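# Stow the yellow sponge in the window seat, close lid

## Task

Carry the yellow sponge from the desk, place it inside the window seat's storage, then close the seat's lid completely. Left unsupported, the lid drops shut by itself, so it must be lowered under control: any free drop beyond a short distance, or a slam, means failure. The robot must also not topple over or finish the job leaning.

## Robot and tools

ROBOT. A Rainbow Robotics RB-Y1: a base driven by two wheels with two rear casters (it turns and drives forward or back, never sideways), a folding leg and torso, a head with a camera, and two arms ending in five-finger hands. The base is 0.58 m wide, extends 0.10 m in front of the drive axle and 0.57 m behind it, and sweeps a 0.58 m radius when spinning in place. The bent leg can poke out past the front edge.

FRAMES. Everything is in metres and radians. Base frame: origin on the floor between the drive wheels, x ahead, y to the left, z up. The chest, left_hand and right_hand lines are printed in this frame. The hand point sits 0.045 m in front of the palm; its +z runs along straight fingers, +y comes out of the palm. The odometry frame is where the base frame was at the start; base_odometry only integrates wheel rotation, so slips and bumps corrupt it. Heading is positive to the left.

move. One call carries one action plus optional cameras and blocking. An action contains base and/or joints (optionally min_time_s), or target alone (optionally min_time_s).
- base: a single object {x_m_s, turn_rad_s, for_s}. These are velocities held for a duration, not a destination. x_m_s forward (negative backs up), 0.005 to 1.5 m/s in size or 0; turn_rad_s positive turns left, 0.02 to 1.509 or 0; for_s 0.1 to 5 s. Distance is roughly speed times duration; acceleration is 0.4 m/s² (turns 0.5 rad/s²), and the base can keep rolling up to about 3 s afterwards. Omitted velocities are 0.
- joints: a map from joint name to an absolute target. Torso: torso_squat_rad 0 to 1.2 (lowers chest), torso_shift_rad -0.3 to 0.6 (hips forward), torso_pitch_rad -0.2 to 1.4 (positive bows forward), torso_yaw_rad -1.5 to 1.5 (left positive; raise both arms outward 0.2 rad or more first). Combined torso limits also apply; breaking one leaves joints off_target. Arms (left_/right_ prefix): shoulder_pitch (negative swings forward/up), shoulder_roll (left 0 to 3.141, right -3.141 to 0, away from body), shoulder_yaw, elbow (-2.617 to 0.01, negative bends), forearm_roll, wrist_pitch, hand_roll. Head: head_pan_rad ±0.523, head_tilt_rad -0.35 to 1.57 (positive looks down). Fingers <side>_hand_little/ring/middle/index/thumb_bend/thumb_turn are unitless, -1 closed to +1 open; <side>_hand_force_limit (-1 to 1, about 0 to 10 N, thumb 15 N) and <side>_hand_speed (-0.96 to 1) are settings. Fingers start only when their target changes. For gentle squeezing use speed -0.94 or lower; the hand reliably holds only about 0.3 kg.
- target: moves one hand to an absolute pose: side "left" or "right", x, y, z in the base frame (metres, -3 to 3) for the hand point, and quat_wxyz in the convention shown on the hand lines. It is solved into arm joint angles, so the path bows; split long moves into short hops. It is refused while any earlier motion still runs.
- min_time_s: 0.1 to 8 s, the shortest duration for arm, head and torso motions.
- cameras: names among head_camera, left_wrist_camera, right_wrist_camera, or all. blocking false returns after about 0.5 s while motion continues.

wait {seconds 0 to 10, cameras} lets time pass. stop brakes every running motion. zoom_image {camera, region [x0,y0,x1,y1]} enlarges a piece of the latest image (each side at most 504 px). show_instructions shows reference pages. finished_scene {scene: 1} ends the scene irreversibly; the result must hold without the robot.

RESULTS. move reports done or the worst status. Hand target status: reached (within 10 mm and 2 degrees), short (with the error), or refused with a reason. Other words: off_target (rested away from target, maybe still pushing), not_followed / joint command not followed (collision check held an arm back), contact_stop (torso hit something hard), time_out, limit_stop_at_<name> (self-collision guard or built-in limit), torque_fault (10 s freeze), limit_stop_at_motor_heat. A stop you didn't order, or a refused call, cancels the rest of that reply's calls. on_its_own lists unrequested behaviour. lidar_m: 12 distances, sector 1 straight ahead, then counter-clockwise (4 left, 7 behind, 10 right), only at 0.23 m height. motor_effort: wheel effort in percent with peak in brackets; high effort at rest means pushing on something. <side>_hand_stopped_by: six words (little, ring, middle, index, thumb_bend, thumb_turn): moving, target, force, stalled, fault. *_load_n: per-motor fingertip load; a lost grip drops it near 0. Joint torques, external torques and wrist force/torque are uncalibrated, noisy hints of contact.

CAUTIONS. Lower the lid by keeping a hand on it all the way down; never release it mid-swing. Do not let the arms bump or squeeze each other (about 0.5 rad of outward shoulder roll keeps them apart). Avoid quick bending or sudden stops with arms reaching forward or holding weight, and never drive hard into furniture: the robot can tip. Don't push furniture hard or hold stretched poses long (torque faults, overheating). Don't drop the sponge from a height.

Each tool is called after "Emit:" as a command line: name --argument value for each argument, lists and objects as JSON in quotes; but a table of rows of numbers goes row by row, as --pt "numbers of a row", without its own name.

Reference images:

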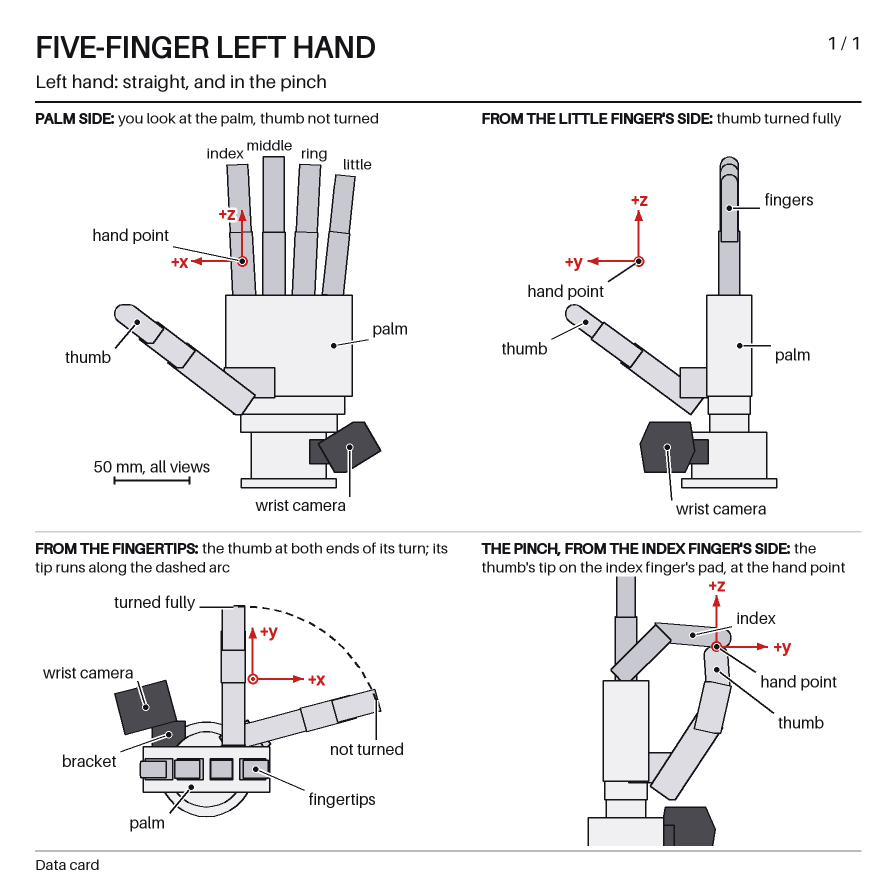

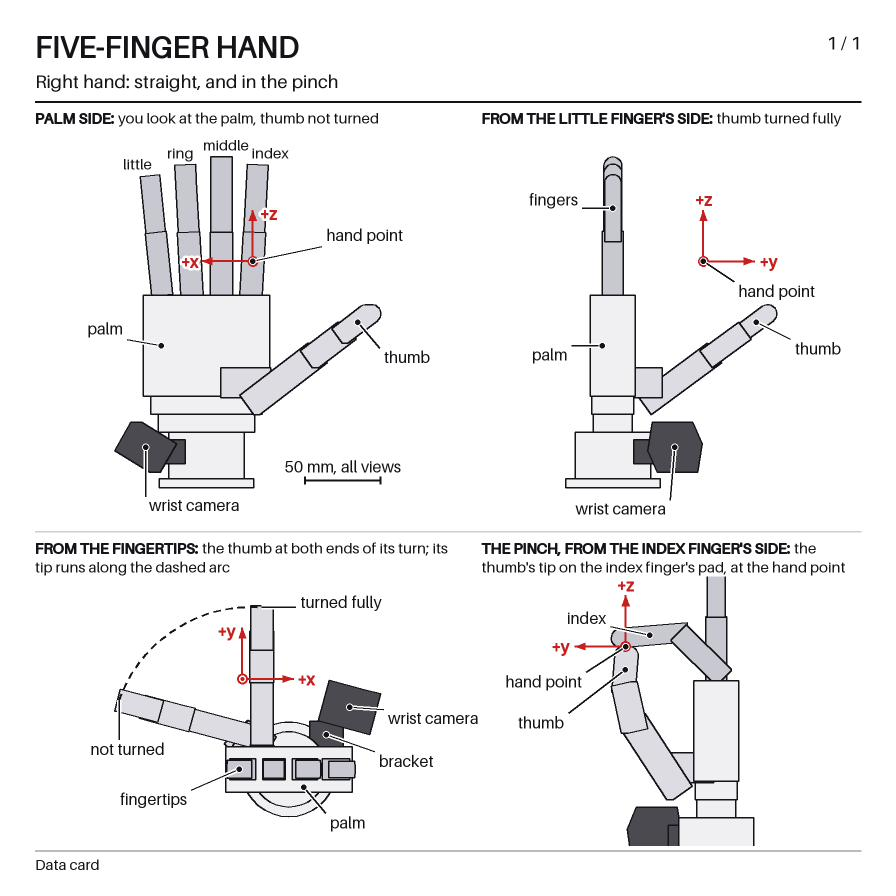

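## Session

Emit:
move --cameras '["all"]'

Scene clock: 0.00 s.
Joint torques (N m): no reading
External joint torques (N m): no reading
Wrist force (N): no reading
Wrist torque (N m): no reading
Wrist force, peak (N): no reading
base_odometry: x=+0.000 y=+0.000 heading=+0.000
lidar_m: 2.26 3.59 3.71 3.17 2.16 2.57 2.60 2.15 2.12 2.35 2.03 1.63
base_status: not commanded
joint_positions: torso_squat_rad=+0.350 torso_shift_rad=+0.000 torso_pitch_rad=+0.000 torso_yaw_rad=+0.000 left_shoulder_pitch_rad=+0.024 left_shoulder_roll_rad=+0.029 left_shoulder_yaw_rad=-0.014 left_elbow_rad=-0.205 left_forearm_roll_rad=-0.007 left_wrist_pitch_rad=-0.002 left_hand_roll_rad=-0.049 right_shoulder_pitch_rad=+0.014 right_shoulder_roll_rad=-0.034 right_shoulder_yaw_rad=-0.026 right_elbow_rad=-0.187 right_forearm_roll_rad=-0.005 right_wrist_pitch_rad=-0.029 right_hand_roll_rad=-0.034 head_pan_rad=+0.000 head_tilt_rad=+0.400 left_hand_little=+1.000 left_hand_ring=+1.000 left_hand_middle=+1.000 left_hand_index=+1.000 left_hand_thumb_turn=+1.000 left_hand_thumb_bend=+1.000 left_hand_force_limit=+0.000 left_hand_speed=-0.800 right_hand_little=+1.000 right_hand_ring=+1.000 right_hand_middle=+1.000 right_hand_index=+1.000 right_hand_thumb_turn=+1.000 right_hand_thumb_bend=+1.000 right_hand_force_limit=+0.000 right_hand_speed=-0.800
joint_status: not commanded
wheel_motors_off: 0
left_hand_stopped_by: target,target,target,target,target,target
right_hand_stopped_by: target,target,target,target,target,target
left_little_load_n: 0.0
left_ring_load_n: 0.0
left_middle_load_n: 0.0
left_index_load_n: 0.0
left_thumb_bend_load_n: 0.0
left_thumb_turn_load_n: 0.0
right_little_load_n: 0.0
right_ring_load_n: 0.0
right_middle_load_n: 0.0
right_index_load_n: 0.0
right_thumb_bend_load_n: 0.0
right_thumb_turn_load_n: -0.5
motor_effort: left_wheel=+2 right_wheel=+1
chest: x=-0.2280 y=-0.0004 z=+1.2475 quat_wxyz=(+1.000, +0.000, +0.000, +0.000) (m; base frame)
left_hand: x=-0.1975 y=+0.2160 z=+0.5097 quat_wxyz=(+0.077, -0.681, +0.727, -0.053) (m; base frame)
right_hand: x=-0.1876 y=-0.2169 z=+0.5101 quat_wxyz=(+0.060, -0.680, +0.726, -0.084) (m; base frame)
pictures: head_camera, left_wrist_camera, right_wrist_camera

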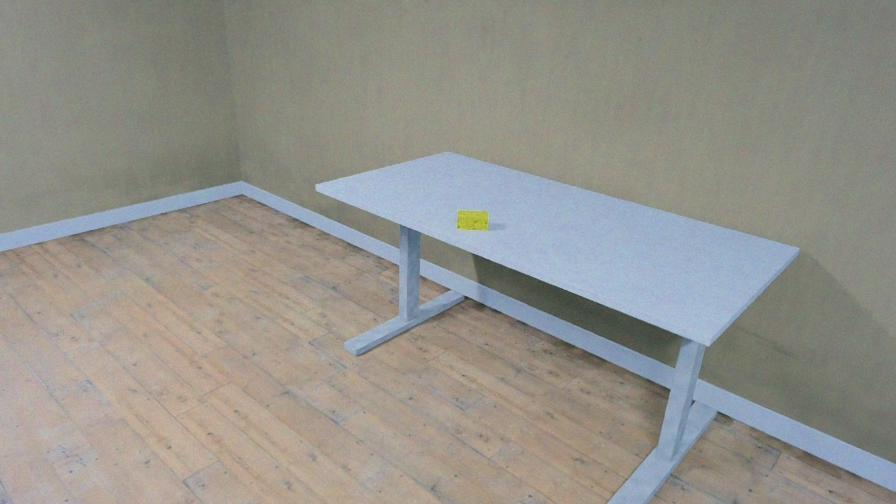

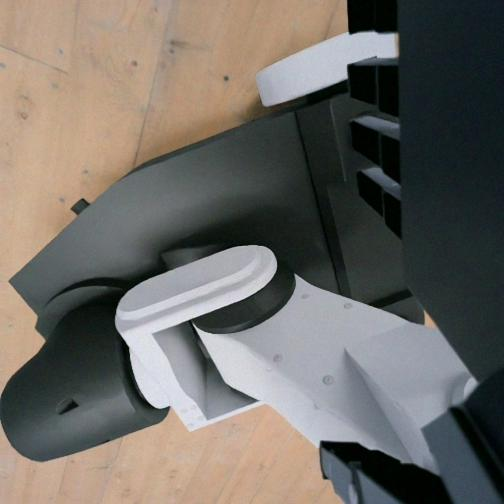

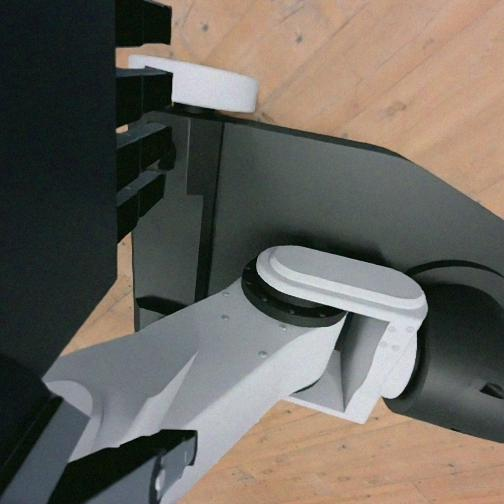

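Emit:
move --joints '{"head_pan_rad": 0.52}' --cameras '["head_camera"]'

Emit:
move --joints '{"head_pan_rad": -0.52}' --cameras '["head_camera"]'

Scene clock: 3.30 s.
Joint torques (N m): left_arm=[-1.68 0.37 0.41 -0.61 0.13 -0.46 -0.15] | right_arm=[-2.13 -1.76 -0.05 -0.67 0.22 -0.3 -0.1]
External joint torques (N m): left_arm=[0.02 -0.51 0.34 0.13 0.12 -0.02 -0.15] | right_arm=[-0.25 -0.2 0.04 0 0.19 0.17 -0.1]
Wrist force (N): left_arm=[7.3 5.4 9.0] | right_arm=[2.2 -0.8 6.8]
Wrist torque (N m): left_arm=[0.67 -1.41 0.22] | right_arm=[-0.65 -0.63 0.00]
Wrist force, peak (N): left_arm=[7.0 5.3 9.6] | right_arm=[2.6 0.0 7.8]
move: done
base_odometry: x=+0.000 y=+0.000 heading=+0.000
lidar_m: 2.26 3.59 3.71 3.16 2.16 2.58 2.60 2.13 2.12 2.36 2.02 1.63
base_status: not commanded
joint_positions: torso_squat_rad=+0.350 torso_shift_rad=+0.000 torso_pitch_rad=+0.000 torso_yaw_rad=+0.000 left_shoulder_pitch_rad=+0.024 left_shoulder_roll_rad=+0.029 left_shoulder_yaw_rad=-0.014 left_elbow_rad=-0.205 left_forearm_roll_rad=-0.007 left_wrist_pitch_rad=-0.002 left_hand_roll_rad=-0.049 right_shoulder_pitch_rad=+0.014 right_shoulder_roll_rad=-0.034 right_shoulder_yaw_rad=-0.026 right_elbow_rad=-0.187 right_forearm_roll_rad=-0.005 right_wrist_pitch_rad=-0.029 right_hand_roll_rad=-0.034 head_pan_rad=+0.520 head_tilt_rad=+0.400 left_hand_little=+1.000 left_hand_ring=+1.000 left_hand_middle=+1.000 left_hand_index=+1.000 left_hand_thumb_turn=+1.000 left_hand_thumb_bend=+1.000 left_hand_force_limit=+0.000 left_hand_speed=-0.800 right_hand_little=+1.000 right_hand_ring=+1.000 right_hand_middle=+1.000 right_hand_index=+1.000 right_hand_thumb_turn=+1.000 right_hand_thumb_bend=+1.000 right_hand_force_limit=+0.000 right_hand_speed=-0.800
joint_status: all done
wheel_motors_off: 0
left_hand_stopped_by: target,target,target,target,target,target
right_hand_stopped_by: target,target,target,target,target,target
left_little_load_n: 0.0
left_ring_load_n: 0.0
left_middle_load_n: 0.0
left_index_load_n: 0.0
left_thumb_bend_load_n: 0.0
left_thumb_turn_load_n: 0.0
right_little_load_n: 0.0
right_ring_load_n: 0.0
right_middle_load_n: 0.0
right_index_load_n: 0.0
right_thumb_bend_load_n: 0.0
right_thumb_turn_load_n: 0.0
motor_effort: left_wheel=+2(3) right_wheel=+1(2)
chest: x=-0.2280 y=-0.0004 z=+1.2475 quat_wxyz=(+1.000, +0.000, +0.000, +0.000) (m; base frame)
left_hand: x=-0.1975 y=+0.2160 z=+0.5097 quat_wxyz=(+0.077, -0.681, +0.727, -0.053) (m; base frame)
right_hand: x=-0.1876 y=-0.2169 z=+0.5101 quat_wxyz=(+0.060, -0.680, +0.726, -0.084) (m; base frame)
pictures: head_camera

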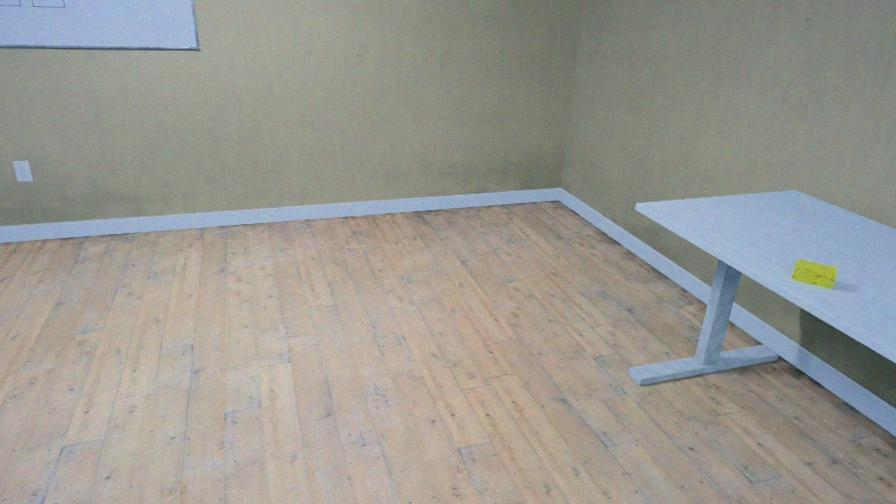

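Scene clock: 4.67 s.
Joint torques (N m): left_arm=[-1.45 0.08 0.51 -0.57 0.05 -0.44 -0.15] | right_arm=[-1.85 -1.89 -0.1 -0.73 0.11 -0.31 -0.11]
External joint torques (N m): left_arm=[0.25 -0.8 0.43 0.17 0.04 0 -0.15] | right_arm=[0.03 -0.32 -0.01 -0.06 0.08 0.16 -0.11]
Wrist force (N): left_arm=[7.1 5.2 8.6] | right_arm=[1.3 -0.6 6.5]
Wrist torque (N m): left_arm=[0.67 -1.39 0.22] | right_arm=[-0.56 -0.51 -0.05]
Wrist force, peak (N): left_arm=[7.3 5.1 9.4] | right_arm=[1.7 -0.5 8.1]
move: done
base_odometry: x=+0.000 y=+0.000 heading=+0.000
lidar_m: 2.26 3.60 3.73 3.16 2.16 2.59 2.60 2.13 2.13 2.35 2.02 1.63
base_status: not commanded
joint_positions: torso_squat_rad=+0.350 torso_shift_rad=+0.000 torso_pitch_rad=+0.000 torso_yaw_rad=+0.000 left_shoulder_pitch_rad=+0.024 left_shoulder_roll_rad=+0.029 left_shoulder_yaw_rad=-0.014 left_elbow_rad=-0.205 left_forearm_roll_rad=-0.007 left_wrist_pitch_rad=-0.002 left_hand_roll_rad=-0.049 right_shoulder_pitch_rad=+0.014 right_shoulder_roll_rad=-0.034 right_shoulder_yaw_rad=-0.026 right_elbow_rad=-0.187 right_forearm_roll_rad=-0.005 right_wrist_pitch_rad=-0.029 right_hand_roll_rad=-0.034 head_pan_rad=-0.520 head_tilt_rad=+0.400 left_hand_little=+1.000 left_hand_ring=+1.000 left_hand_middle=+1.000 left_hand_index=+1.000 left_hand_thumb_turn=+1.000 left_hand_thumb_bend=+1.000 left_hand_force_limit=+0.000 left_hand_speed=-0.800 right_hand_little=+1.000 right_hand_ring=+1.000 right_hand_middle=+1.000 right_hand_index=+1.000 right_hand_thumb_turn=+1.000 right_hand_thumb_bend=+1.000 right_hand_force_limit=+0.000 right_hand_speed=-0.800
joint_status: all done
wheel_motors_off: 0
left_hand_stopped_by: target,target,target,target,target,target
right_hand_stopped_by: target,target,target,target,target,target
left_little_load_n: 0.0
left_ring_load_n: 0.0
left_middle_load_n: 0.0
left_index_load_n: 0.0
left_thumb_bend_load_n: 0.0
left_thumb_turn_load_n: 0.0
right_little_load_n: 0.0
right_ring_load_n: 0.0
right_middle_load_n: 0.0
right_index_load_n: 0.0
right_thumb_bend_load_n: 0.0
right_thumb_turn_load_n: 0.0
motor_effort: left_wheel=+1(3) right_wheel=+1(2)
chest: x=-0.2280 y=-0.0004 z=+1.2475 quat_wxyz=(+1.000, +0.000, +0.000, +0.000) (m; base frame)
left_hand: x=-0.1975 y=+0.2160 z=+0.5097 quat_wxyz=(+0.077, -0.681, +0.727, -0.053) (m; base frame)
right_hand: x=-0.1876 y=-0.2169 z=+0.5101 quat_wxyz=(+0.060, -0.680, +0.726, -0.084) (m; base frame)
pictures: head_camera

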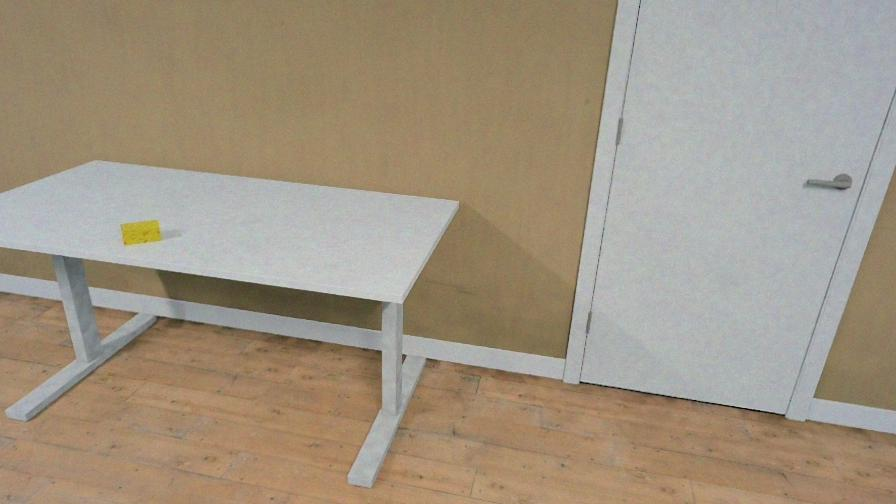

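Emit:
move --base '{"turn_rad_s": 1.0, "for_s": 2.0}' --joints '{"head_pan_rad": 0.0}' --cameras '["head_camera"]'

Emit:
move --base '{"turn_rad_s": 1.0, "for_s": 1.2}' --cameras '["head_camera"]'

Scene clock: 11.50 s.
Joint torques (N m): left_arm=[-1.65 0.37 0.32 -0.63 0.07 -0.41 -0.2] | right_arm=[-2.12 -1.81 -0.25 -0.58 0.13 -0.26 0]
External joint torques (N m): left_arm=[0.05 -0.52 0.25 0.11 0.05 0.04 -0.2] | right_arm=[-0.24 -0.24 -0.16 0.09 0.1 0.21 0]
Wrist force (N): left_arm=[6.5 5.2 8.9] | right_arm=[1.9 0.0 6.9]
Wrist torque (N m): left_arm=[0.64 -1.26 0.17] | right_arm=[-0.48 -0.61 0.06]
Wrist force, peak (N): left_arm=[7.0 5.3 9.4] | right_arm=[2.0 -0.8 8.0]
move: done
base_odometry: x=+0.000 y=+0.000 heading=+1.999
lidar_m: 2.18 2.17 2.75 2.15 2.11 2.25 2.05 1.64 2.19 3.19 3.72 3.39
base_status: done (sent for 2 of 2 s)
joint_positions: torso_squat_rad=+0.350 torso_shift_rad=+0.000 torso_pitch_rad=+0.000 torso_yaw_rad=+0.000 left_shoulder_pitch_rad=+0.024 left_shoulder_roll_rad=+0.029 left_shoulder_yaw_rad=-0.014 left_elbow_rad=-0.205 left_forearm_roll_rad=-0.007 left_wrist_pitch_rad=-0.002 left_hand_roll_rad=-0.049 right_shoulder_pitch_rad=+0.014 right_shoulder_roll_rad=-0.034 right_shoulder_yaw_rad=-0.026 right_elbow_rad=-0.187 right_forearm_roll_rad=-0.005 right_wrist_pitch_rad=-0.029 right_hand_roll_rad=-0.034 head_pan_rad=+0.000 head_tilt_rad=+0.400 left_hand_little=+1.000 left_hand_ring=+1.000 left_hand_middle=+1.000 left_hand_index=+1.000 left_hand_thumb_turn=+1.000 left_hand_thumb_bend=+1.000 left_hand_force_limit=+0.000 left_hand_speed=-0.800 right_hand_little=+1.000 right_hand_ring=+1.000 right_hand_middle=+1.000 right_hand_index=+1.000 right_hand_thumb_turn=+1.000 right_hand_thumb_bend=+1.000 right_hand_force_limit=+0.000 right_hand_speed=-0.800
joint_status: all done
wheel_motors_off: 0
left_hand_stopped_by: target,target,target,target,target,target
right_hand_stopped_by: target,target,target,target,target,target
left_little_load_n: 0.0
left_ring_load_n: 0.0
left_middle_load_n: 0.0
left_index_load_n: 0.0
left_thumb_bend_load_n: 0.0
left_thumb_turn_load_n: 0.0
right_little_load_n: 0.0
right_ring_load_n: 0.0
right_middle_load_n: 0.0
right_index_load_n: 0.0
right_thumb_bend_load_n: 0.0
right_thumb_turn_load_n: 0.0
motor_effort: left_wheel=+3(23) right_wheel=+16(41)
chest: x=-0.2280 y=-0.0004 z=+1.2475 quat_wxyz=(+1.000, +0.000, +0.000, +0.000) (m; base frame)
left_hand: x=-0.1976 y=+0.2160 z=+0.5097 quat_wxyz=(+0.077, -0.681, +0.727, -0.053) (m; base frame)
right_hand: x=-0.1876 y=-0.2169 z=+0.5101 quat_wxyz=(+0.060, -0.680, +0.726, -0.084) (m; base frame)
pictures: head_camera

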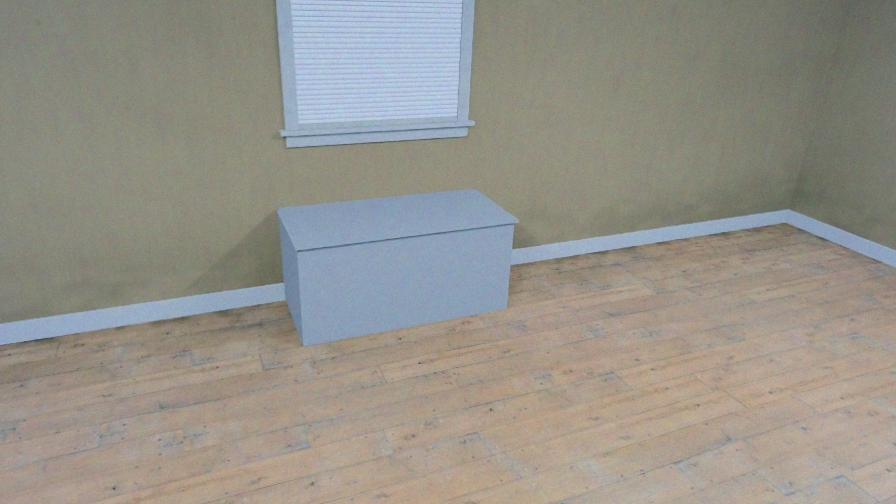

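Scene clock: 14.37 s.
Joint torques (N m): left_arm=[-1.81 0.51 0.38 -0.63 0.01 -0.48 -0.18] | right_arm=[-1.99 -1.61 -0.15 -0.7 0.14 -0.27 -0.08]
External joint torques (N m): left_arm=[-0.1 -0.38 0.31 0.11 -0.01 -0.04 -0.18] | right_arm=[-0.11 -0.04 -0.06 -0.02 0.11 0.2 -0.08]
Wrist force (N): left_arm=[6.7 5.5 8.8] | right_arm=[1.7 -0.4 7.4]
Wrist torque (N m): left_arm=[0.69 -1.30 0.19] | right_arm=[-0.61 -0.60 -0.01]
Wrist force, peak (N): left_arm=[7.3 5.3 9.0] | right_arm=[2.0 -0.5 7.9]
move: done
base_odometry: x=+0.000 y=+0.000 heading=+2.719
lidar_m: 2.58 2.43 2.11 2.12 2.33 2.01 1.63 2.29 3.73 3.74 2.45 2.17
base_status: done (sent for 1.2 of 1.2 s)
joint_positions: torso_squat_rad=+0.350 torso_shift_rad=+0.000 torso_pitch_rad=+0.000 torso_yaw_rad=+0.000 left_shoulder_pitch_rad=+0.024 left_shoulder_roll_rad=+0.029 left_shoulder_yaw_rad=-0.014 left_elbow_rad=-0.205 left_forearm_roll_rad=-0.007 left_wrist_pitch_rad=-0.002 left_hand_roll_rad=-0.049 right_shoulder_pitch_rad=+0.014 right_shoulder_roll_rad=-0.034 right_shoulder_yaw_rad=-0.026 right_elbow_rad=-0.187 right_forearm_roll_rad=-0.005 right_wrist_pitch_rad=-0.029 right_hand_roll_rad=-0.034 head_pan_rad=+0.000 head_tilt_rad=+0.400 left_hand_little=+1.000 left_hand_ring=+1.000 left_hand_middle=+1.000 left_hand_index=+1.000 left_hand_thumb_turn=+1.000 left_hand_thumb_bend=+1.000 left_hand_force_limit=+0.000 left_hand_speed=-0.800 right_hand_little=+1.000 right_hand_ring=+1.000 right_hand_middle=+1.000 right_hand_index=+1.000 right_hand_thumb_turn=+1.000 right_hand_thumb_bend=+1.000 right_hand_force_limit=+0.000 right_hand_speed=-0.800
joint_status: not commanded
wheel_motors_off: 0
left_hand_stopped_by: target,target,target,target,target,target
right_hand_stopped_by: target,target,target,target,target,target
left_little_load_n: 0.0
left_ring_load_n: 0.5
left_middle_load_n: 0.0
left_index_load_n: 0.0
left_thumb_bend_load_n: 0.0
left_thumb_turn_load_n: 0.0
right_little_load_n: 0.0
right_ring_load_n: 0.0
right_middle_load_n: 0.0
right_index_load_n: 0.0
right_thumb_bend_load_n: 0.0
right_thumb_turn_load_n: 0.0
motor_effort: left_wheel=+2(12) right_wheel=+18(35)
chest: x=-0.2280 y=-0.0004 z=+1.2475 quat_wxyz=(+1.000, +0.000, +0.000, +0.000) (m; base frame)
left_hand: x=-0.1976 y=+0.2160 z=+0.5097 quat_wxyz=(+0.077, -0.681, +0.727, -0.053) (m; base frame)
right_hand: x=-0.1876 y=-0.2169 z=+0.5101 quat_wxyz=(+0.060, -0.680, +0.726, -0.084) (m; base frame)
pictures: head_camera

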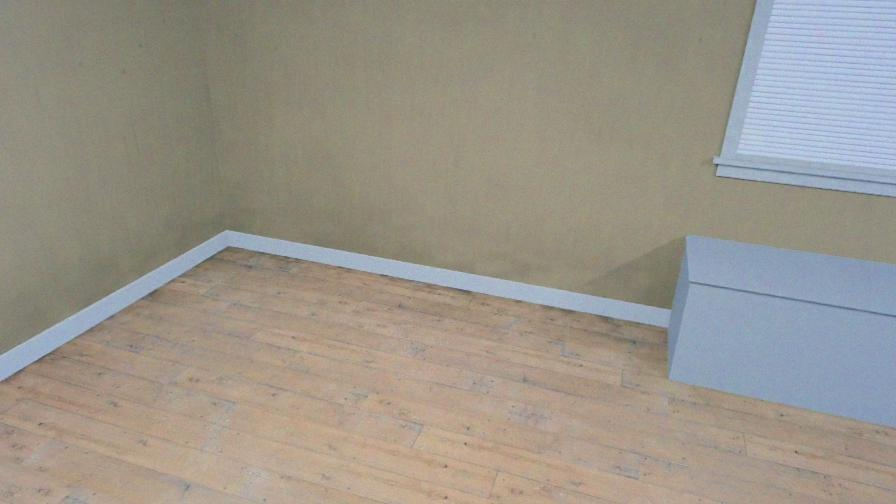

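Emit:
move --base '{"turn_rad_s": -1.0, "for_s": 2.13}' --joints '{"head_tilt_rad": 0.5}'

Emit:
move --base '{"x_m_s": 0.4, "for_s": 3.08}'

Emit:
move --base '{"turn_rad_s": -0.7, "for_s": 1.93}' --cameras '["head_camera"]'

Scene clock: 40.27 s.
Joint torques (N m): left_arm=[-1.7 0.43 0.41 -0.54 0.01 -0.4 -0.13] | right_arm=[-1.94 -1.96 -0.15 -0.6 0.14 -0.21 -0.04]
External joint torques (N m): left_arm=[0 -0.44 0.34 0.2 0 0.05 -0.13] | right_arm=[-0.06 -0.38 -0.05 0.07 0.11 0.26 -0.04]
Wrist force (N): left_arm=[6.8 5.3 9.1] | right_arm=[1.6 -0.4 6.9]
Wrist torque (N m): left_arm=[0.65 -1.32 0.20] | right_arm=[-0.55 -0.50 -0.02]
Wrist force, peak (N): left_arm=[7.2 5.1 9.4] | right_arm=[2.6 0.2 8.0]
move: done
base_odometry: x=+0.000 y=+0.000 heading=+0.586
lidar_m: 3.73 3.72 2.51 2.17 2.59 2.48 2.12 2.11 2.40 2.01 1.63 2.27
base_status: done (sent for 2.13 of 2.13 s)
joint_positions: torso_squat_rad=+0.350 torso_shift_rad=+0.000 torso_pitch_rad=+0.000 torso_yaw_rad=+0.000 left_shoulder_pitch_rad=+0.024 left_shoulder_roll_rad=+0.029 left_shoulder_yaw_rad=-0.014 left_elbow_rad=-0.205 left_forearm_roll_rad=-0.007 left_wrist_pitch_rad=-0.002 left_hand_roll_rad=-0.049 right_shoulder_pitch_rad=+0.014 right_shoulder_roll_rad=-0.034 right_shoulder_yaw_rad=-0.026 right_elbow_rad=-0.187 right_forearm_roll_rad=-0.005 right_wrist_pitch_rad=-0.029 right_hand_roll_rad=-0.034 head_pan_rad=+0.000 head_tilt_rad=+0.500 left_hand_little=+1.000 left_hand_ring=+1.000 left_hand_middle=+1.000 left_hand_index=+1.000 left_hand_thumb_turn=+1.000 left_hand_thumb_bend=+1.000 left_hand_force_limit=+0.000 left_hand_speed=-0.800 right_hand_little=+1.000 right_hand_ring=+1.000 right_hand_middle=+1.000 right_hand_index=+1.000 right_hand_thumb_turn=+1.000 right_hand_thumb_bend=+1.000 right_hand_force_limit=+0.000 right_hand_speed=-0.800
joint_status: all done
wheel_motors_off: 0
left_hand_stopped_by: target,target,target,target,target,target
right_hand_stopped_by: target,target,target,target,target,target
left_little_load_n: 0.0
left_ring_load_n: 0.0
left_middle_load_n: 0.0
left_index_load_n: 0.0
left_thumb_bend_load_n: 0.0
left_thumb_turn_load_n: 0.0
right_little_load_n: 0.0
right_ring_load_n: 0.0
right_middle_load_n: 0.0
right_index_load_n: 0.0
right_thumb_bend_load_n: 0.5
right_thumb_turn_load_n: 0.0
motor_effort: left_wheel=+14(41) right_wheel=+5(43)
chest: x=-0.2280 y=-0.0003 z=+1.2475 quat_wxyz=(+1.000, +0.000, +0.000, +0.000) (m; base frame)
left_hand: x=-0.1976 y=+0.2160 z=+0.5097 quat_wxyz=(+0.077, -0.681, +0.727, -0.053) (m; base frame)
right_hand: x=-0.1876 y=-0.2169 z=+0.5101 quat_wxyz=(+0.060, -0.680, +0.726, -0.084) (m; base frame)
pictures: none

Scene clock: 44.87 s.
Joint torques (N m): left_arm=[-1.06 0.69 0.33 -0.5 0.05 -0.4 -0.12] | right_arm=[-2 -1.89 -0.18 -0.68 0.15 -0.28 -0.1]
External joint torques (N m): left_arm=[0.64 -0.19 0.25 0.24 0.04 0.04 -0.12] | right_arm=[-0.13 -0.32 -0.09 -0.01 0.12 0.19 -0.1]
Wrist force (N): left_arm=[6.5 5.2 9.0] | right_arm=[1.5 -0.4 7.6]
Wrist torque (N m): left_arm=[0.67 -1.26 0.16] | right_arm=[-0.62 -0.53 -0.04]
Wrist force, peak (N): left_arm=[6.9 5.4 9.5] | right_arm=[1.9 -0.4 8.2]
move: done
base_odometry: x=+1.023 y=+0.677 heading=+0.585
lidar_m: 2.56 2.55 2.93 2.48 2.48 3.35 3.29 3.30 1.46 1.46 1.33 1.93
base_status: done (sent for 3.07 of 3.07 s)
joint_positions: torso_squat_rad=+0.350 torso_shift_rad=+0.000 torso_pitch_rad=+0.000 torso_yaw_rad=+0.000 left_shoulder_pitch_rad=+0.024 left_shoulder_roll_rad=+0.029 left_shoulder_yaw_rad=-0.014 left_elbow_rad=-0.205 left_forearm_roll_rad=-0.007 left_wrist_pitch_rad=-0.002 left_hand_roll_rad=-0.049 right_shoulder_pitch_rad=+0.014 right_shoulder_roll_rad=-0.034 right_shoulder_yaw_rad=-0.026 right_elbow_rad=-0.187 right_forearm_roll_rad=-0.005 right_wrist_pitch_rad=-0.029 right_hand_roll_rad=-0.034 head_pan_rad=+0.000 head_tilt_rad=+0.500 left_hand_little=+1.000 left_hand_ring=+1.000 left_hand_middle=+1.000 left_hand_index=+1.000 left_hand_thumb_turn=+1.000 left_hand_thumb_bend=+1.000 left_hand_force_limit=+0.000 left_hand_speed=-0.800 right_hand_little=+1.000 right_hand_ring=+1.000 right_hand_middle=+1.000 right_hand_index=+1.000 right_hand_thumb_turn=+1.000 right_hand_thumb_bend=+1.000 right_hand_force_limit=+0.000 right_hand_speed=-0.800
joint_status: not commanded
wheel_motors_off: 0
left_hand_stopped_by: target,target,target,target,target,target
right_hand_stopped_by: target,target,target,target,target,target
left_little_load_n: 0.0
left_ring_load_n: 0.0
left_middle_load_n: 0.0
left_index_load_n: 0.0
left_thumb_bend_load_n: 0.0
left_thumb_turn_load_n: 0.0
right_little_load_n: 0.0
right_ring_load_n: 0.0
right_middle_load_n: 0.0
right_index_load_n: 0.0
right_thumb_bend_load_n: 0.0
right_thumb_turn_load_n: 0.0
motor_effort: left_wheel=-7(37) right_wheel=+9(39)
chest: x=-0.2280 y=-0.0004 z=+1.2475 quat_wxyz=(+1.000, +0.000, +0.000, +0.000) (m; base frame)
left_hand: x=-0.1975 y=+0.2160 z=+0.5097 quat_wxyz=(+0.077, -0.681, +0.727, -0.053) (m; base frame)
right_hand: x=-0.1876 y=-0.2169 z=+0.5101 quat_wxyz=(+0.060, -0.680, +0.726, -0.084) (m; base frame)
pictures: none

Scene clock: 48.57 s.
Joint torques (N m): left_arm=[-1.27 0.27 0.21 -0.43 -0.01 -0.44 -0.2] | right_arm=[-2 -1.64 -0.16 -0.68 0.14 -0.24 -0.11]
External joint torques (N m): left_arm=[0.43 -0.61 0.13 0.31 -0.02 0 -0.2] | right_arm=[-0.13 -0.06 -0.07 -0.01 0.11 0.23 -0.11]
Wrist force (N): left_arm=[6.7 4.9 9.0] | right_arm=[2.0 -0.6 7.3]
Wrist torque (N m): left_arm=[0.58 -1.29 0.21] | right_arm=[-0.59 -0.58 0.05]
Wrist force, peak (N): left_arm=[7.2 5.5 9.4] | right_arm=[1.2 0.4 8.4]
move: done
base_odometry: x=+1.022 y=+0.677 heading=-0.768
lidar_m: 1.69 1.33 2.26 2.54 2.61 3.11 2.48 2.53 3.49 3.29 2.56 1.45
base_status: done (sent for 1.93 of 1.93 s)
joint_positions: torso_squat_rad=+0.350 torso_shift_rad=+0.000 torso_pitch_rad=+0.000 torso_yaw_rad=+0.000 left_shoulder_pitch_rad=+0.024 left_shoulder_roll_rad=+0.029 left_shoulder_yaw_rad=-0.014 left_elbow_rad=-0.205 left_forearm_roll_rad=-0.007 left_wrist_pitch_rad=-0.002 left_hand_roll_rad=-0.049 right_shoulder_pitch_rad=+0.014 right_shoulder_roll_rad=-0.034 right_shoulder_yaw_rad=-0.026 right_elbow_rad=-0.187 right_forearm_roll_rad=-0.005 right_wrist_pitch_rad=-0.029 right_hand_roll_rad=-0.034 head_pan_rad=+0.000 head_tilt_rad=+0.500 left_hand_little=+1.000 left_hand_ring=+1.000 left_hand_middle=+1.000 left_hand_index=+1.000 left_hand_thumb_turn=+1.000 left_hand_thumb_bend=+1.000 left_hand_force_limit=+0.000 left_hand_speed=-0.800 right_hand_little=+1.000 right_hand_ring=+1.000 right_hand_middle=+1.000 right_hand_index=+1.000 right_hand_thumb_turn=+1.000 right_hand_thumb_bend=+1.000 right_hand_force_limit=+0.000 right_hand_speed=-0.800
joint_status: not commanded
wheel_motors_off: 0
left_hand_stopped_by: target,target,target,target,target,target
right_hand_stopped_by: target,target,target,target,target,target
left_little_load_n: 0.0
left_ring_load_n: 0.0
left_middle_load_n: 0.0
left_index_load_n: 0.0
left_thumb_bend_load_n: 0.0
left_thumb_turn_load_n: -0.5
right_little_load_n: 0.0
right_ring_load_n: 0.0
right_middle_load_n: 0.0
right_index_load_n: 0.0
right_thumb_bend_load_n: 0.0
right_thumb_turn_load_n: 0.0
motor_effort: left_wheel=+13(36) right_wheel=+6(44)
chest: x=-0.2280 y=-0.0003 z=+1.2475 quat_wxyz=(+1.000, +0.000, +0.000, +0.000) (m; base frame)
left_hand: x=-0.1975 y=+0.2160 z=+0.5097 quat_wxyz=(+0.077, -0.681, +0.727, -0.053) (m; base frame)
right_hand: x=-0.1876 y=-0.2169 z=+0.5101 quat_wxyz=(+0.060, -0.680, +0.726, -0.084) (m; base frame)
pictures: head_camera

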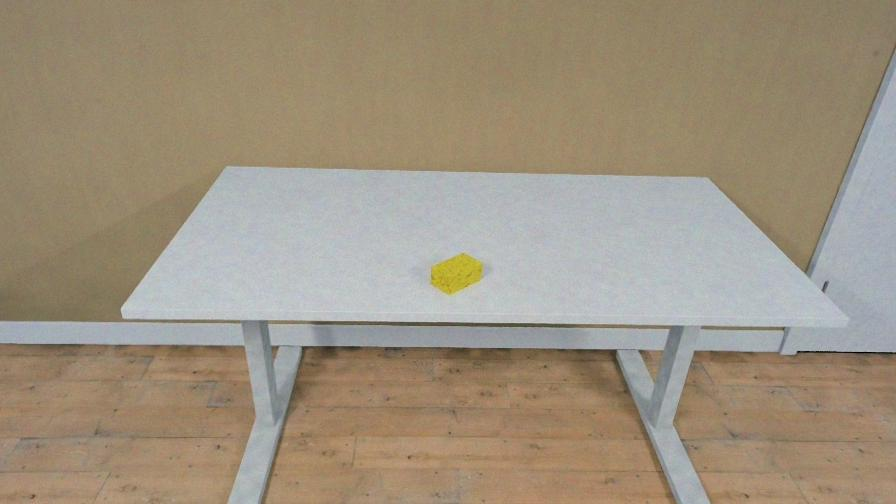

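Emit:
zoom_image --camera "head_camera" --region '[396, 224, 516, 324]'

Scaled by 4.200 from the camera's 896x504 image, which has a finer 1280x720 frame.

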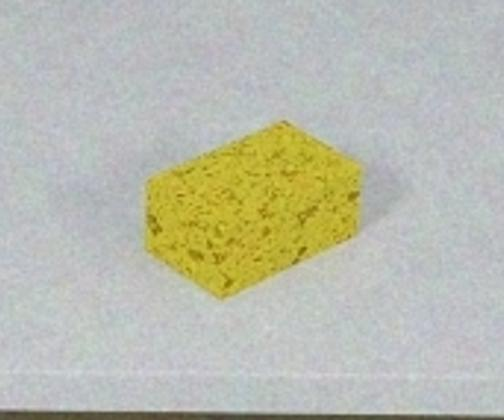

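Emit:
move --base '{"x_m_s": 0.3, "for_s": 1.4}' --joints '{"head_tilt_rad": 0.8, "right_hand_thumb_turn": -1, "right_hand_speed": 0, "torso_pitch_rad": 0.3}' --cameras '["head_camera"]'

Scene clock: 78.90 s.
Joint torques (N m): left_arm=[6.6 0.24 0.39 2.41 0.02 0.04 -0.17] | right_arm=[6.5 -1.98 -0.29 2.34 0.09 0.33 -0.19]
External joint torques (N m): left_arm=[0.31 -0.66 0.3 0.01 0.03 -0.13 -0.17] | right_arm=[-0.43 -0.44 -0.05 -0.31 0.12 0.14 -0.2]
Wrist force (N): left_arm=[6.1 3.7 8.5] | right_arm=[1.9 -1.7 7.4]
Wrist torque (N m): left_arm=[0.60 -1.24 0.20] | right_arm=[-0.64 -0.65 -0.05]
Wrist force, peak (N): left_arm=[7.1 5.5 9.2] | right_arm=[1.7 -1.2 8.4]
move: done
base_odometry: x=+1.324 y=+0.386 heading=-0.768
lidar_m: 1.27 0.96 1.71 2.58 2.63 3.44 2.90 2.96 3.47 3.26 1.93 1.09
base_status: done (sent for 1.4 of 1.4 s)
joint_positions: torso_squat_rad=+0.350 torso_shift_rad=+0.000 torso_pitch_rad=+0.300 torso_yaw_rad=+0.000 left_shoulder_pitch_rad=+0.024 left_shoulder_roll_rad=+0.029 left_shoulder_yaw_rad=-0.014 left_elbow_rad=-0.205 left_forearm_roll_rad=-0.007 left_wrist_pitch_rad=-0.002 left_hand_roll_rad=-0.049 right_shoulder_pitch_rad=+0.014 right_shoulder_roll_rad=-0.034 right_shoulder_yaw_rad=-0.026 right_elbow_rad=-0.187 right_forearm_roll_rad=-0.005 right_wrist_pitch_rad=-0.029 right_hand_roll_rad=-0.034 head_pan_rad=+0.000 head_tilt_rad=+0.800 left_hand_little=+1.000 left_hand_ring=+1.000 left_hand_middle=+1.000 left_hand_index=+1.000 left_hand_thumb_turn=+1.000 left_hand_thumb_bend=+1.000 left_hand_force_limit=+0.000 left_hand_speed=-0.800 right_hand_little=+1.000 right_hand_ring=+1.000 right_hand_middle=+1.000 right_hand_index=+1.000 right_hand_thumb_turn=-1.000 right_hand_thumb_bend=+1.000 right_hand_force_limit=+0.000 right_hand_speed=+0.000
joint_status: all done
wheel_motors_off: 0
left_hand_stopped_by: target,target,target,target,target,target
right_hand_stopped_by: target,target,target,target,target,target
left_little_load_n: 0.0
left_ring_load_n: 0.0
left_middle_load_n: 0.0
left_index_load_n: -0.5
left_thumb_bend_load_n: 0.0
left_thumb_turn_load_n: 0.0
right_little_load_n: 0.0
right_ring_load_n: 0.0
right_middle_load_n: 0.0
right_index_load_n: 0.0
right_thumb_bend_load_n: 0.0
right_thumb_turn_load_n: 0.0
motor_effort: left_wheel=-5(39) right_wheel=+6(41)
chest: x=-0.1365 y=-0.0003 z=+1.2337 quat_wxyz=(+0.989, +0.000, +0.149, +0.000) (m; base frame)
left_hand: x=-0.3254 y=+0.2160 z=+0.5198 quat_wxyz=(-0.033, -0.681, +0.730, +0.049) (m; base frame)
right_hand: x=-0.3159 y=-0.2169 z=+0.5173 quat_wxyz=(-0.049, -0.685, +0.727, +0.018) (m; base frame)
pictures: head_camera

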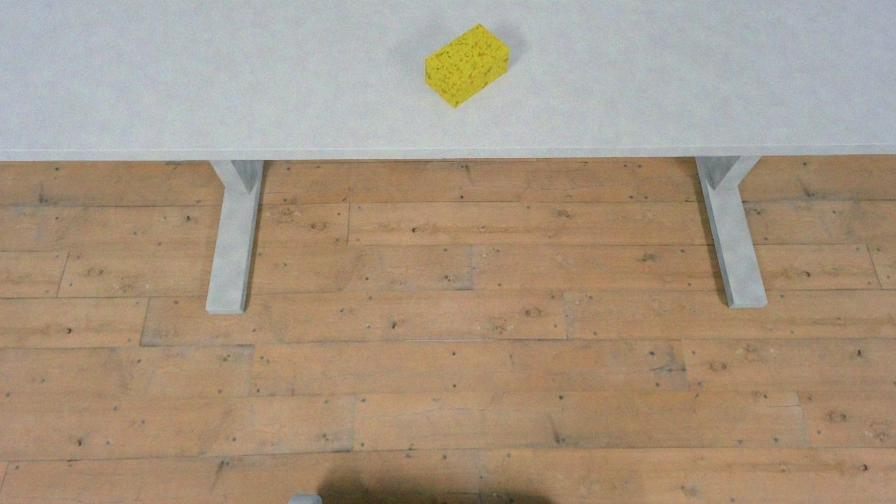

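Emit:
zoom_image --camera "head_camera" --region '[396, 10, 546, 130]'

Scaled by 3.360 from the camera's 896x504 image, which has a finer 1280x720 frame.

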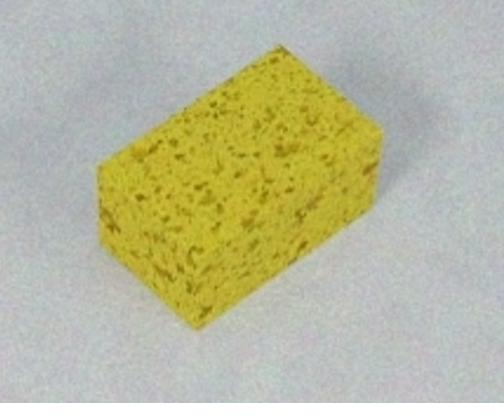

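Emit:
move --joints '{"right_elbow_rad": -1.8, "right_shoulder_roll_rad": -0.3, "right_shoulder_pitch_rad": 0.3}' --min_time_s 2

Emit:
move --target '{"side": "right", "x": 0.25, "y": -0.12, "z": 0.95, "quat_wxyz": [0.377, -0.834, 0.367, -0.166]}' --min_time_s 2.5 --cameras '["head_camera", "right_wrist_camera"]'

Scene clock: 107.73 s.
Joint torques (N m): left_arm=[6.88 0.36 0.28 2.38 0.06 0.11 -0.14] | right_arm=[1.34 -7.18 -4.14 -8.46 0.22 -1.45 -0.09]
External joint torques (N m): left_arm=[0.59 -0.54 0.19 -0.02 0.06 -0.06 -0.14] | right_arm=[0.98 -1.25 -0.03 0.92 0.05 0.52 -0.11]
Wrist force (N): left_arm=[6.7 3.3 8.6] | right_arm=[-0.5 3.9 3.1]
Wrist torque (N m): left_arm=[0.49 -1.33 0.25] | right_arm=[-0.06 -0.19 0.06]
Wrist force, peak (N): left_arm=[7.0 3.7 9.4] | right_arm=[1.5 -2.2 8.3]
move: done
base_odometry: x=+1.324 y=+0.386 heading=-0.768
lidar_m: 1.27 0.96 1.70 2.58 2.64 3.45 2.90 2.97 3.46 3.26 1.93 1.10
base_status: not commanded
joint_positions: torso_squat_rad=+0.350 torso_shift_rad=+0.000 torso_pitch_rad=+0.300 torso_yaw_rad=+0.000 left_shoulder_pitch_rad=+0.024 left_shoulder_roll_rad=+0.029 left_shoulder_yaw_rad=-0.014 left_elbow_rad=-0.205 left_forearm_roll_rad=-0.007 left_wrist_pitch_rad=-0.002 left_hand_roll_rad=-0.049 right_shoulder_pitch_rad=+0.300 right_shoulder_roll_rad=-0.300 right_shoulder_yaw_rad=-0.026 right_elbow_rad=-1.800 right_forearm_roll_rad=-0.005 right_wrist_pitch_rad=-0.030 right_hand_roll_rad=-0.034 head_pan_rad=+0.000 head_tilt_rad=+0.800 left_hand_little=+1.000 left_hand_ring=+1.000 left_hand_middle=+1.000 left_hand_index=+1.000 left_hand_thumb_turn=+1.000 left_hand_thumb_bend=+1.000 left_hand_force_limit=+0.000 left_hand_speed=-0.800 right_hand_little=+1.000 right_hand_ring=+1.000 right_hand_middle=+1.000 right_hand_index=+1.000 right_hand_thumb_turn=-1.000 right_hand_thumb_bend=+1.000 right_hand_force_limit=+0.000 right_hand_speed=+0.000
joint_status: all done
wheel_motors_off: 0
left_hand_stopped_by: target,target,target,target,target,target
right_hand_stopped_by: target,target,target,target,target,target
left_little_load_n: 0.0
left_ring_load_n: 0.0
left_middle_load_n: 0.0
left_index_load_n: 0.0
left_thumb_bend_load_n: 0.0
left_thumb_turn_load_n: 0.0
right_little_load_n: 0.0
right_ring_load_n: 0.0
right_middle_load_n: 0.0
right_index_load_n: 0.0
right_thumb_bend_load_n: 0.0
right_thumb_turn_load_n: 0.0
motor_effort: left_wheel=-5(6) right_wheel=+6(7)
chest: x=-0.1365 y=-0.0003 z=+1.2337 quat_wxyz=(+0.989, +0.000, +0.149, +0.000) (m; base frame)
left_hand: x=-0.3254 y=+0.2160 z=+0.5198 quat_wxyz=(-0.033, -0.681, +0.730, +0.049) (m; base frame)
right_hand: x=+0.2306 y=-0.3261 z=+0.8086 quat_wxyz=(+0.337, -0.638, +0.504, -0.476) (m; base frame)
pictures: none

Scene clock: 110.57 s.
Joint torques (N m): left_arm=[6.53 0.42 0.45 2.46 -0.02 0.12 -0.12] | right_arm=[-12.68 -12.74 -8.37 -6.1 0.34 -1.23 -0.35]
External joint torques (N m): left_arm=[0.24 -0.49 0.36 0.06 -0.02 -0.05 -0.11] | right_arm=[-1.39 -2.25 0.97 -0.12 -0.14 0.39 -0.35]
Wrist force (N): left_arm=[6.8 3.5 8.8] | right_arm=[2.2 2.4 5.7]
Wrist torque (N m): left_arm=[0.56 -1.31 0.24] | right_arm=[-0.39 -0.59 0.14]
Wrist force, peak (N): left_arm=[6.9 3.6 9.2] | right_arm=[2.0 2.6 6.1]
move: done
base_odometry: x=+1.324 y=+0.386 heading=-0.768
lidar_m: 1.27 0.95 1.69 2.58 2.64 3.45 2.90 2.97 3.45 3.26 1.91 1.09
base_status: not commanded
joint_positions: torso_squat_rad=+0.350 torso_shift_rad=+0.000 torso_pitch_rad=+0.300 torso_yaw_rad=+0.000 left_shoulder_pitch_rad=+0.024 left_shoulder_roll_rad=+0.029 left_shoulder_yaw_rad=-0.014 left_elbow_rad=-0.205 left_forearm_roll_rad=-0.007 left_wrist_pitch_rad=-0.002 left_hand_roll_rad=-0.049 right_shoulder_pitch_rad=-0.440 right_shoulder_roll_rad=-1.041 right_shoulder_yaw_rad=+0.402 right_elbow_rad=-2.224 right_forearm_roll_rad=-0.819 right_wrist_pitch_rad=+0.865 right_hand_roll_rad=-0.219 head_pan_rad=+0.000 head_tilt_rad=+0.800 left_hand_little=+1.000 left_hand_ring=+1.000 left_hand_middle=+1.000 left_hand_index=+1.000 left_hand_thumb_turn=+1.000 left_hand_thumb_bend=+1.000 left_hand_force_limit=+0.000 left_hand_speed=-0.800 right_hand_little=+1.000 right_hand_ring=+1.000 right_hand_middle=+1.000 right_hand_index=+1.000 right_hand_thumb_turn=-1.000 right_hand_thumb_bend=+1.000 right_hand_force_limit=+0.000 right_hand_speed=+0.000
joint_status: all done
wheel_motors_off: 0
left_hand_stopped_by: target,target,target,target,target,target
right_hand_stopped_by: target,target,target,target,target,target
left_little_load_n: 0.0
left_ring_load_n: 0.0
left_middle_load_n: 0.0
left_index_load_n: 0.0
left_thumb_bend_load_n: 0.0
left_thumb_turn_load_n: 0.0
right_little_load_n: 0.0
right_ring_load_n: 0.0
right_middle_load_n: 0.0
right_index_load_n: 0.0
right_thumb_bend_load_n: 0.0
right_thumb_turn_load_n: 0.0
motor_effort: left_wheel=-5(6) right_wheel=+6(7)
chest: x=-0.1365 y=-0.0003 z=+1.2337 quat_wxyz=(+0.989, +0.000, +0.149, +0.000) (m; base frame)
left_hand: x=-0.3254 y=+0.2160 z=+0.5198 quat_wxyz=(-0.033, -0.681, +0.730, +0.049) (m; base frame)
right_hand: x=+0.2500 y=-0.1202 z=+0.9508 quat_wxyz=(+0.378, -0.833, +0.368, -0.169) (m; base frame)
right_hand_status: reached (checked arc, planned for 2.5 s): 1 mm and 0.4 deg off.
pictures: head_camera, right_wrist_camera

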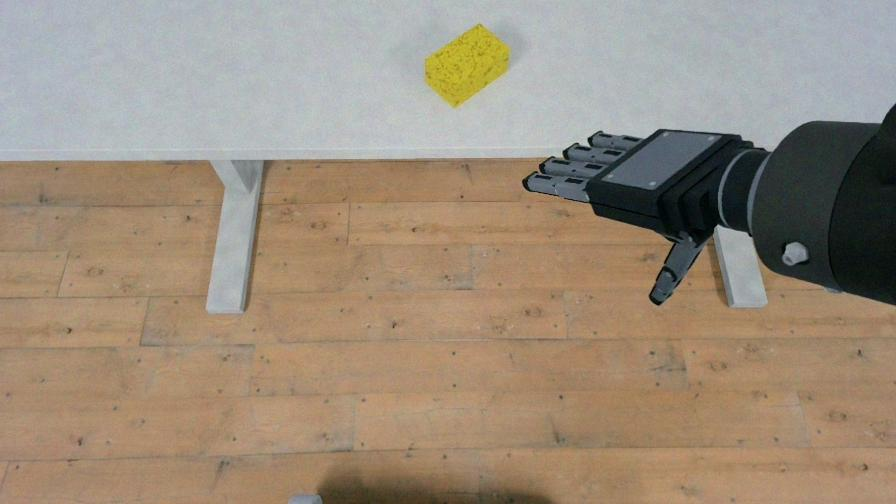

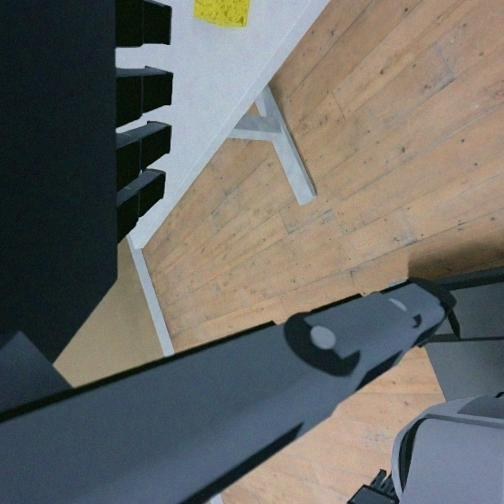

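Emit:
move --base '{"x_m_s": 0.2, "for_s": 1.3}'

Emit:
move --target '{"side": "right", "x": 0.381, "y": -0.016, "z": 0.85, "quat_wxyz": [0.377, -0.834, 0.367, -0.166]}' --min_time_s 2 --cameras '["head_camera", "right_wrist_camera"]'

Scene clock: 122.87 s.
Joint torques (N m): left_arm=[6.63 0.54 0.33 2.35 0.07 0.05 -0.21] | right_arm=[-11.98 -12.58 -8.63 -5.75 0.41 -1.22 -0.34]
External joint torques (N m): left_arm=[0.34 -0.36 0.24 -0.06 0.07 -0.12 -0.21] | right_arm=[-0.69 -2.09 0.71 0.22 -0.07 0.4 -0.35]
Wrist force (N): left_arm=[6.8 3.6 8.5] | right_arm=[1.8 2.4 5.6]
Wrist torque (N m): left_arm=[0.59 -1.35 0.23] | right_arm=[-0.36 -0.50 0.13]
Wrist force, peak (N): left_arm=[7.1 3.5 9.1] | right_arm=[1.4 3.4 6.5]
move: done
base_odometry: x=+1.511 y=+0.205 heading=-0.769
lidar_m: 1.02 0.75 0.76 2.59 2.65 3.46 3.16 3.24 3.44 3.24 0.89 0.91
base_status: done (sent for 1.3 of 1.3 s)
joint_positions: torso_squat_rad=+0.350 torso_shift_rad=+0.000 torso_pitch_rad=+0.300 torso_yaw_rad=+0.000 left_shoulder_pitch_rad=+0.024 left_shoulder_roll_rad=+0.029 left_shoulder_yaw_rad=-0.014 left_elbow_rad=-0.205 left_forearm_roll_rad=-0.007 left_wrist_pitch_rad=-0.002 left_hand_roll_rad=-0.049 right_shoulder_pitch_rad=-0.441 right_shoulder_roll_rad=-1.041 right_shoulder_yaw_rad=+0.402 right_elbow_rad=-2.224 right_forearm_roll_rad=-0.819 right_wrist_pitch_rad=+0.865 right_hand_roll_rad=-0.219 head_pan_rad=+0.000 head_tilt_rad=+0.800 left_hand_little=+1.000 left_hand_ring=+1.000 left_hand_middle=+1.000 left_hand_index=+1.000 left_hand_thumb_turn=+1.000 left_hand_thumb_bend=+1.000 left_hand_force_limit=+0.000 left_hand_speed=-0.800 right_hand_little=+1.000 right_hand_ring=+1.000 right_hand_middle=+1.000 right_hand_index=+1.000 right_hand_thumb_turn=-1.000 right_hand_thumb_bend=+1.000 right_hand_force_limit=+0.000 right_hand_speed=+0.000
joint_status: not commanded
wheel_motors_off: 0
left_hand_stopped_by: target,target,target,target,target,target
right_hand_stopped_by: target,target,target,target,target,target
left_little_load_n: 0.0
left_ring_load_n: 0.0
left_middle_load_n: 0.0
left_index_load_n: 0.0
left_thumb_bend_load_n: 0.0
left_thumb_turn_load_n: 0.0
right_little_load_n: 0.0
right_ring_load_n: 0.0
right_middle_load_n: 0.0
right_index_load_n: 0.0
right_thumb_bend_load_n: 0.0
right_thumb_turn_load_n: 0.0
motor_effort: left_wheel=-6(14) right_wheel=+6(28)
chest: x=-0.1366 y=-0.0003 z=+1.2337 quat_wxyz=(+0.989, +0.000, +0.149, +0.000) (m; base frame)
left_hand: x=-0.3255 y=+0.2160 z=+0.5198 quat_wxyz=(-0.033, -0.681, +0.730, +0.049) (m; base frame)
right_hand: x=+0.2500 y=-0.1201 z=+0.9509 quat_wxyz=(+0.378, -0.833, +0.368, -0.169) (m; base frame)
pictures: none

Scene clock: 125.20 s.
Joint torques (N m): left_arm=[6.72 0.17 0.38 2.35 -0.03 0.12 -0.19] | right_arm=[-20.48 -5.49 -6.66 -6.24 0.53 -1.23 0.04]
External joint torques (N m): left_arm=[0.43 -0.74 0.29 -0.05 -0.03 -0.05 -0.18] | right_arm=[-0.53 0.24 0.88 1.63 0.41 0.42 0.03]
Wrist force (N): left_arm=[6.7 3.3 8.5] | right_arm=[2.1 3.2 6.2]
Wrist torque (N m): left_arm=[0.52 -1.35 0.24] | right_arm=[-0.19 -0.58 0.19]
Wrist force, peak (N): left_arm=[6.9 3.6 9.1] | right_arm=[2.8 2.8 6.6]
move: done
base_odometry: x=+1.511 y=+0.205 heading=-0.769
lidar_m: 1.01 0.76 0.76 2.60 2.65 3.45 3.15 3.23 3.45 3.24 0.90 0.92
base_status: not commanded
joint_positions: torso_squat_rad=+0.350 torso_shift_rad=+0.000 torso_pitch_rad=+0.300 torso_yaw_rad=+0.000 left_shoulder_pitch_rad=+0.024 left_shoulder_roll_rad=+0.029 left_shoulder_yaw_rad=-0.014 left_elbow_rad=-0.205 left_forearm_roll_rad=-0.007 left_wrist_pitch_rad=-0.002 left_hand_roll_rad=-0.049 right_shoulder_pitch_rad=-0.887 right_shoulder_roll_rad=-0.501 right_shoulder_yaw_rad=+0.624 right_elbow_rad=-1.314 right_forearm_roll_rad=-0.793 right_wrist_pitch_rad=+0.685 right_hand_roll_rad=+0.102 head_pan_rad=+0.000 head_tilt_rad=+0.800 left_hand_little=+1.000 left_hand_ring=+1.000 left_hand_middle=+1.000 left_hand_index=+1.000 left_hand_thumb_turn=+1.000 left_hand_thumb_bend=+1.000 left_hand_force_limit=+0.000 left_hand_speed=-0.800 right_hand_little=+1.000 right_hand_ring=+1.000 right_hand_middle=+1.000 right_hand_index=+1.000 right_hand_thumb_turn=-1.000 right_hand_thumb_bend=+1.000 right_hand_force_limit=+0.000 right_hand_speed=+0.000
joint_status: all done
wheel_motors_off: 0
left_hand_stopped_by: target,target,target,target,target,target
right_hand_stopped_by: target,target,target,target,target,target
left_little_load_n: 0.0
left_ring_load_n: 0.0
left_middle_load_n: 0.0
left_index_load_n: 0.0
left_thumb_bend_load_n: 0.0
left_thumb_turn_load_n: 0.0
right_little_load_n: 0.0
right_ring_load_n: -0.5
right_middle_load_n: 0.0
right_index_load_n: 0.0
right_thumb_bend_load_n: 0.0
right_thumb_turn_load_n: 0.5
motor_effort: left_wheel=-5(6) right_wheel=+6(6)
chest: x=-0.1366 y=-0.0003 z=+1.2337 quat_wxyz=(+0.989, +0.000, +0.149, +0.000) (m; base frame)
left_hand: x=-0.3255 y=+0.2160 z=+0.5198 quat_wxyz=(-0.033, -0.681, +0.730, +0.049) (m; base frame)
right_hand: x=+0.3811 y=-0.0161 z=+0.8503 quat_wxyz=(+0.377, -0.834, +0.367, -0.167) (m; base frame)
right_hand_status: reached (checked arc, planned for 2.0 s): 0 mm and 0.1 deg off.
pictures: head_camera, right_wrist_camera

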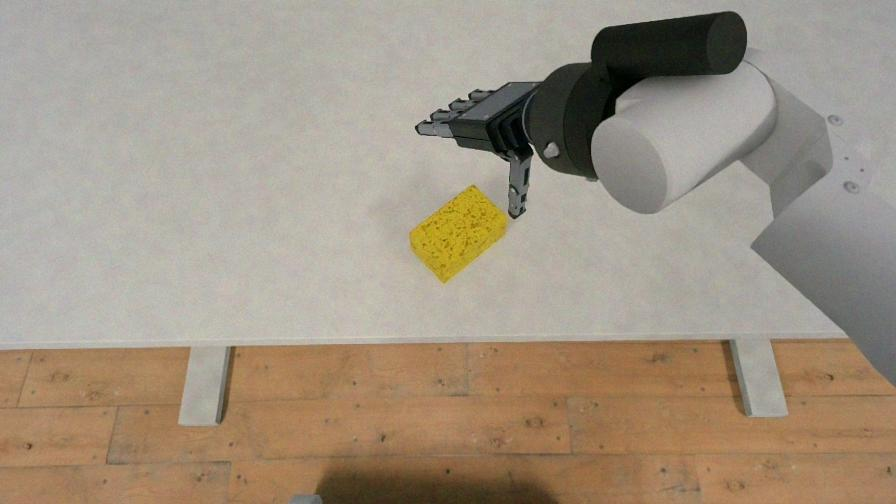

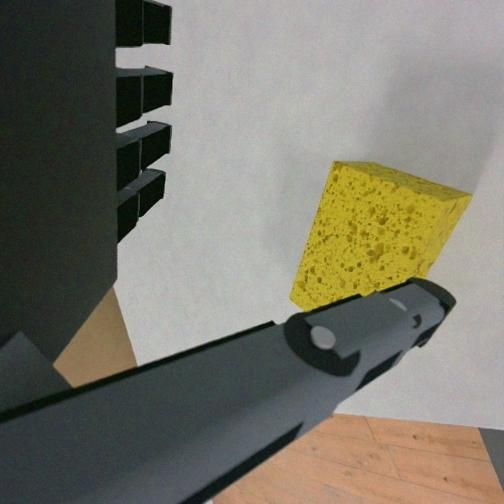

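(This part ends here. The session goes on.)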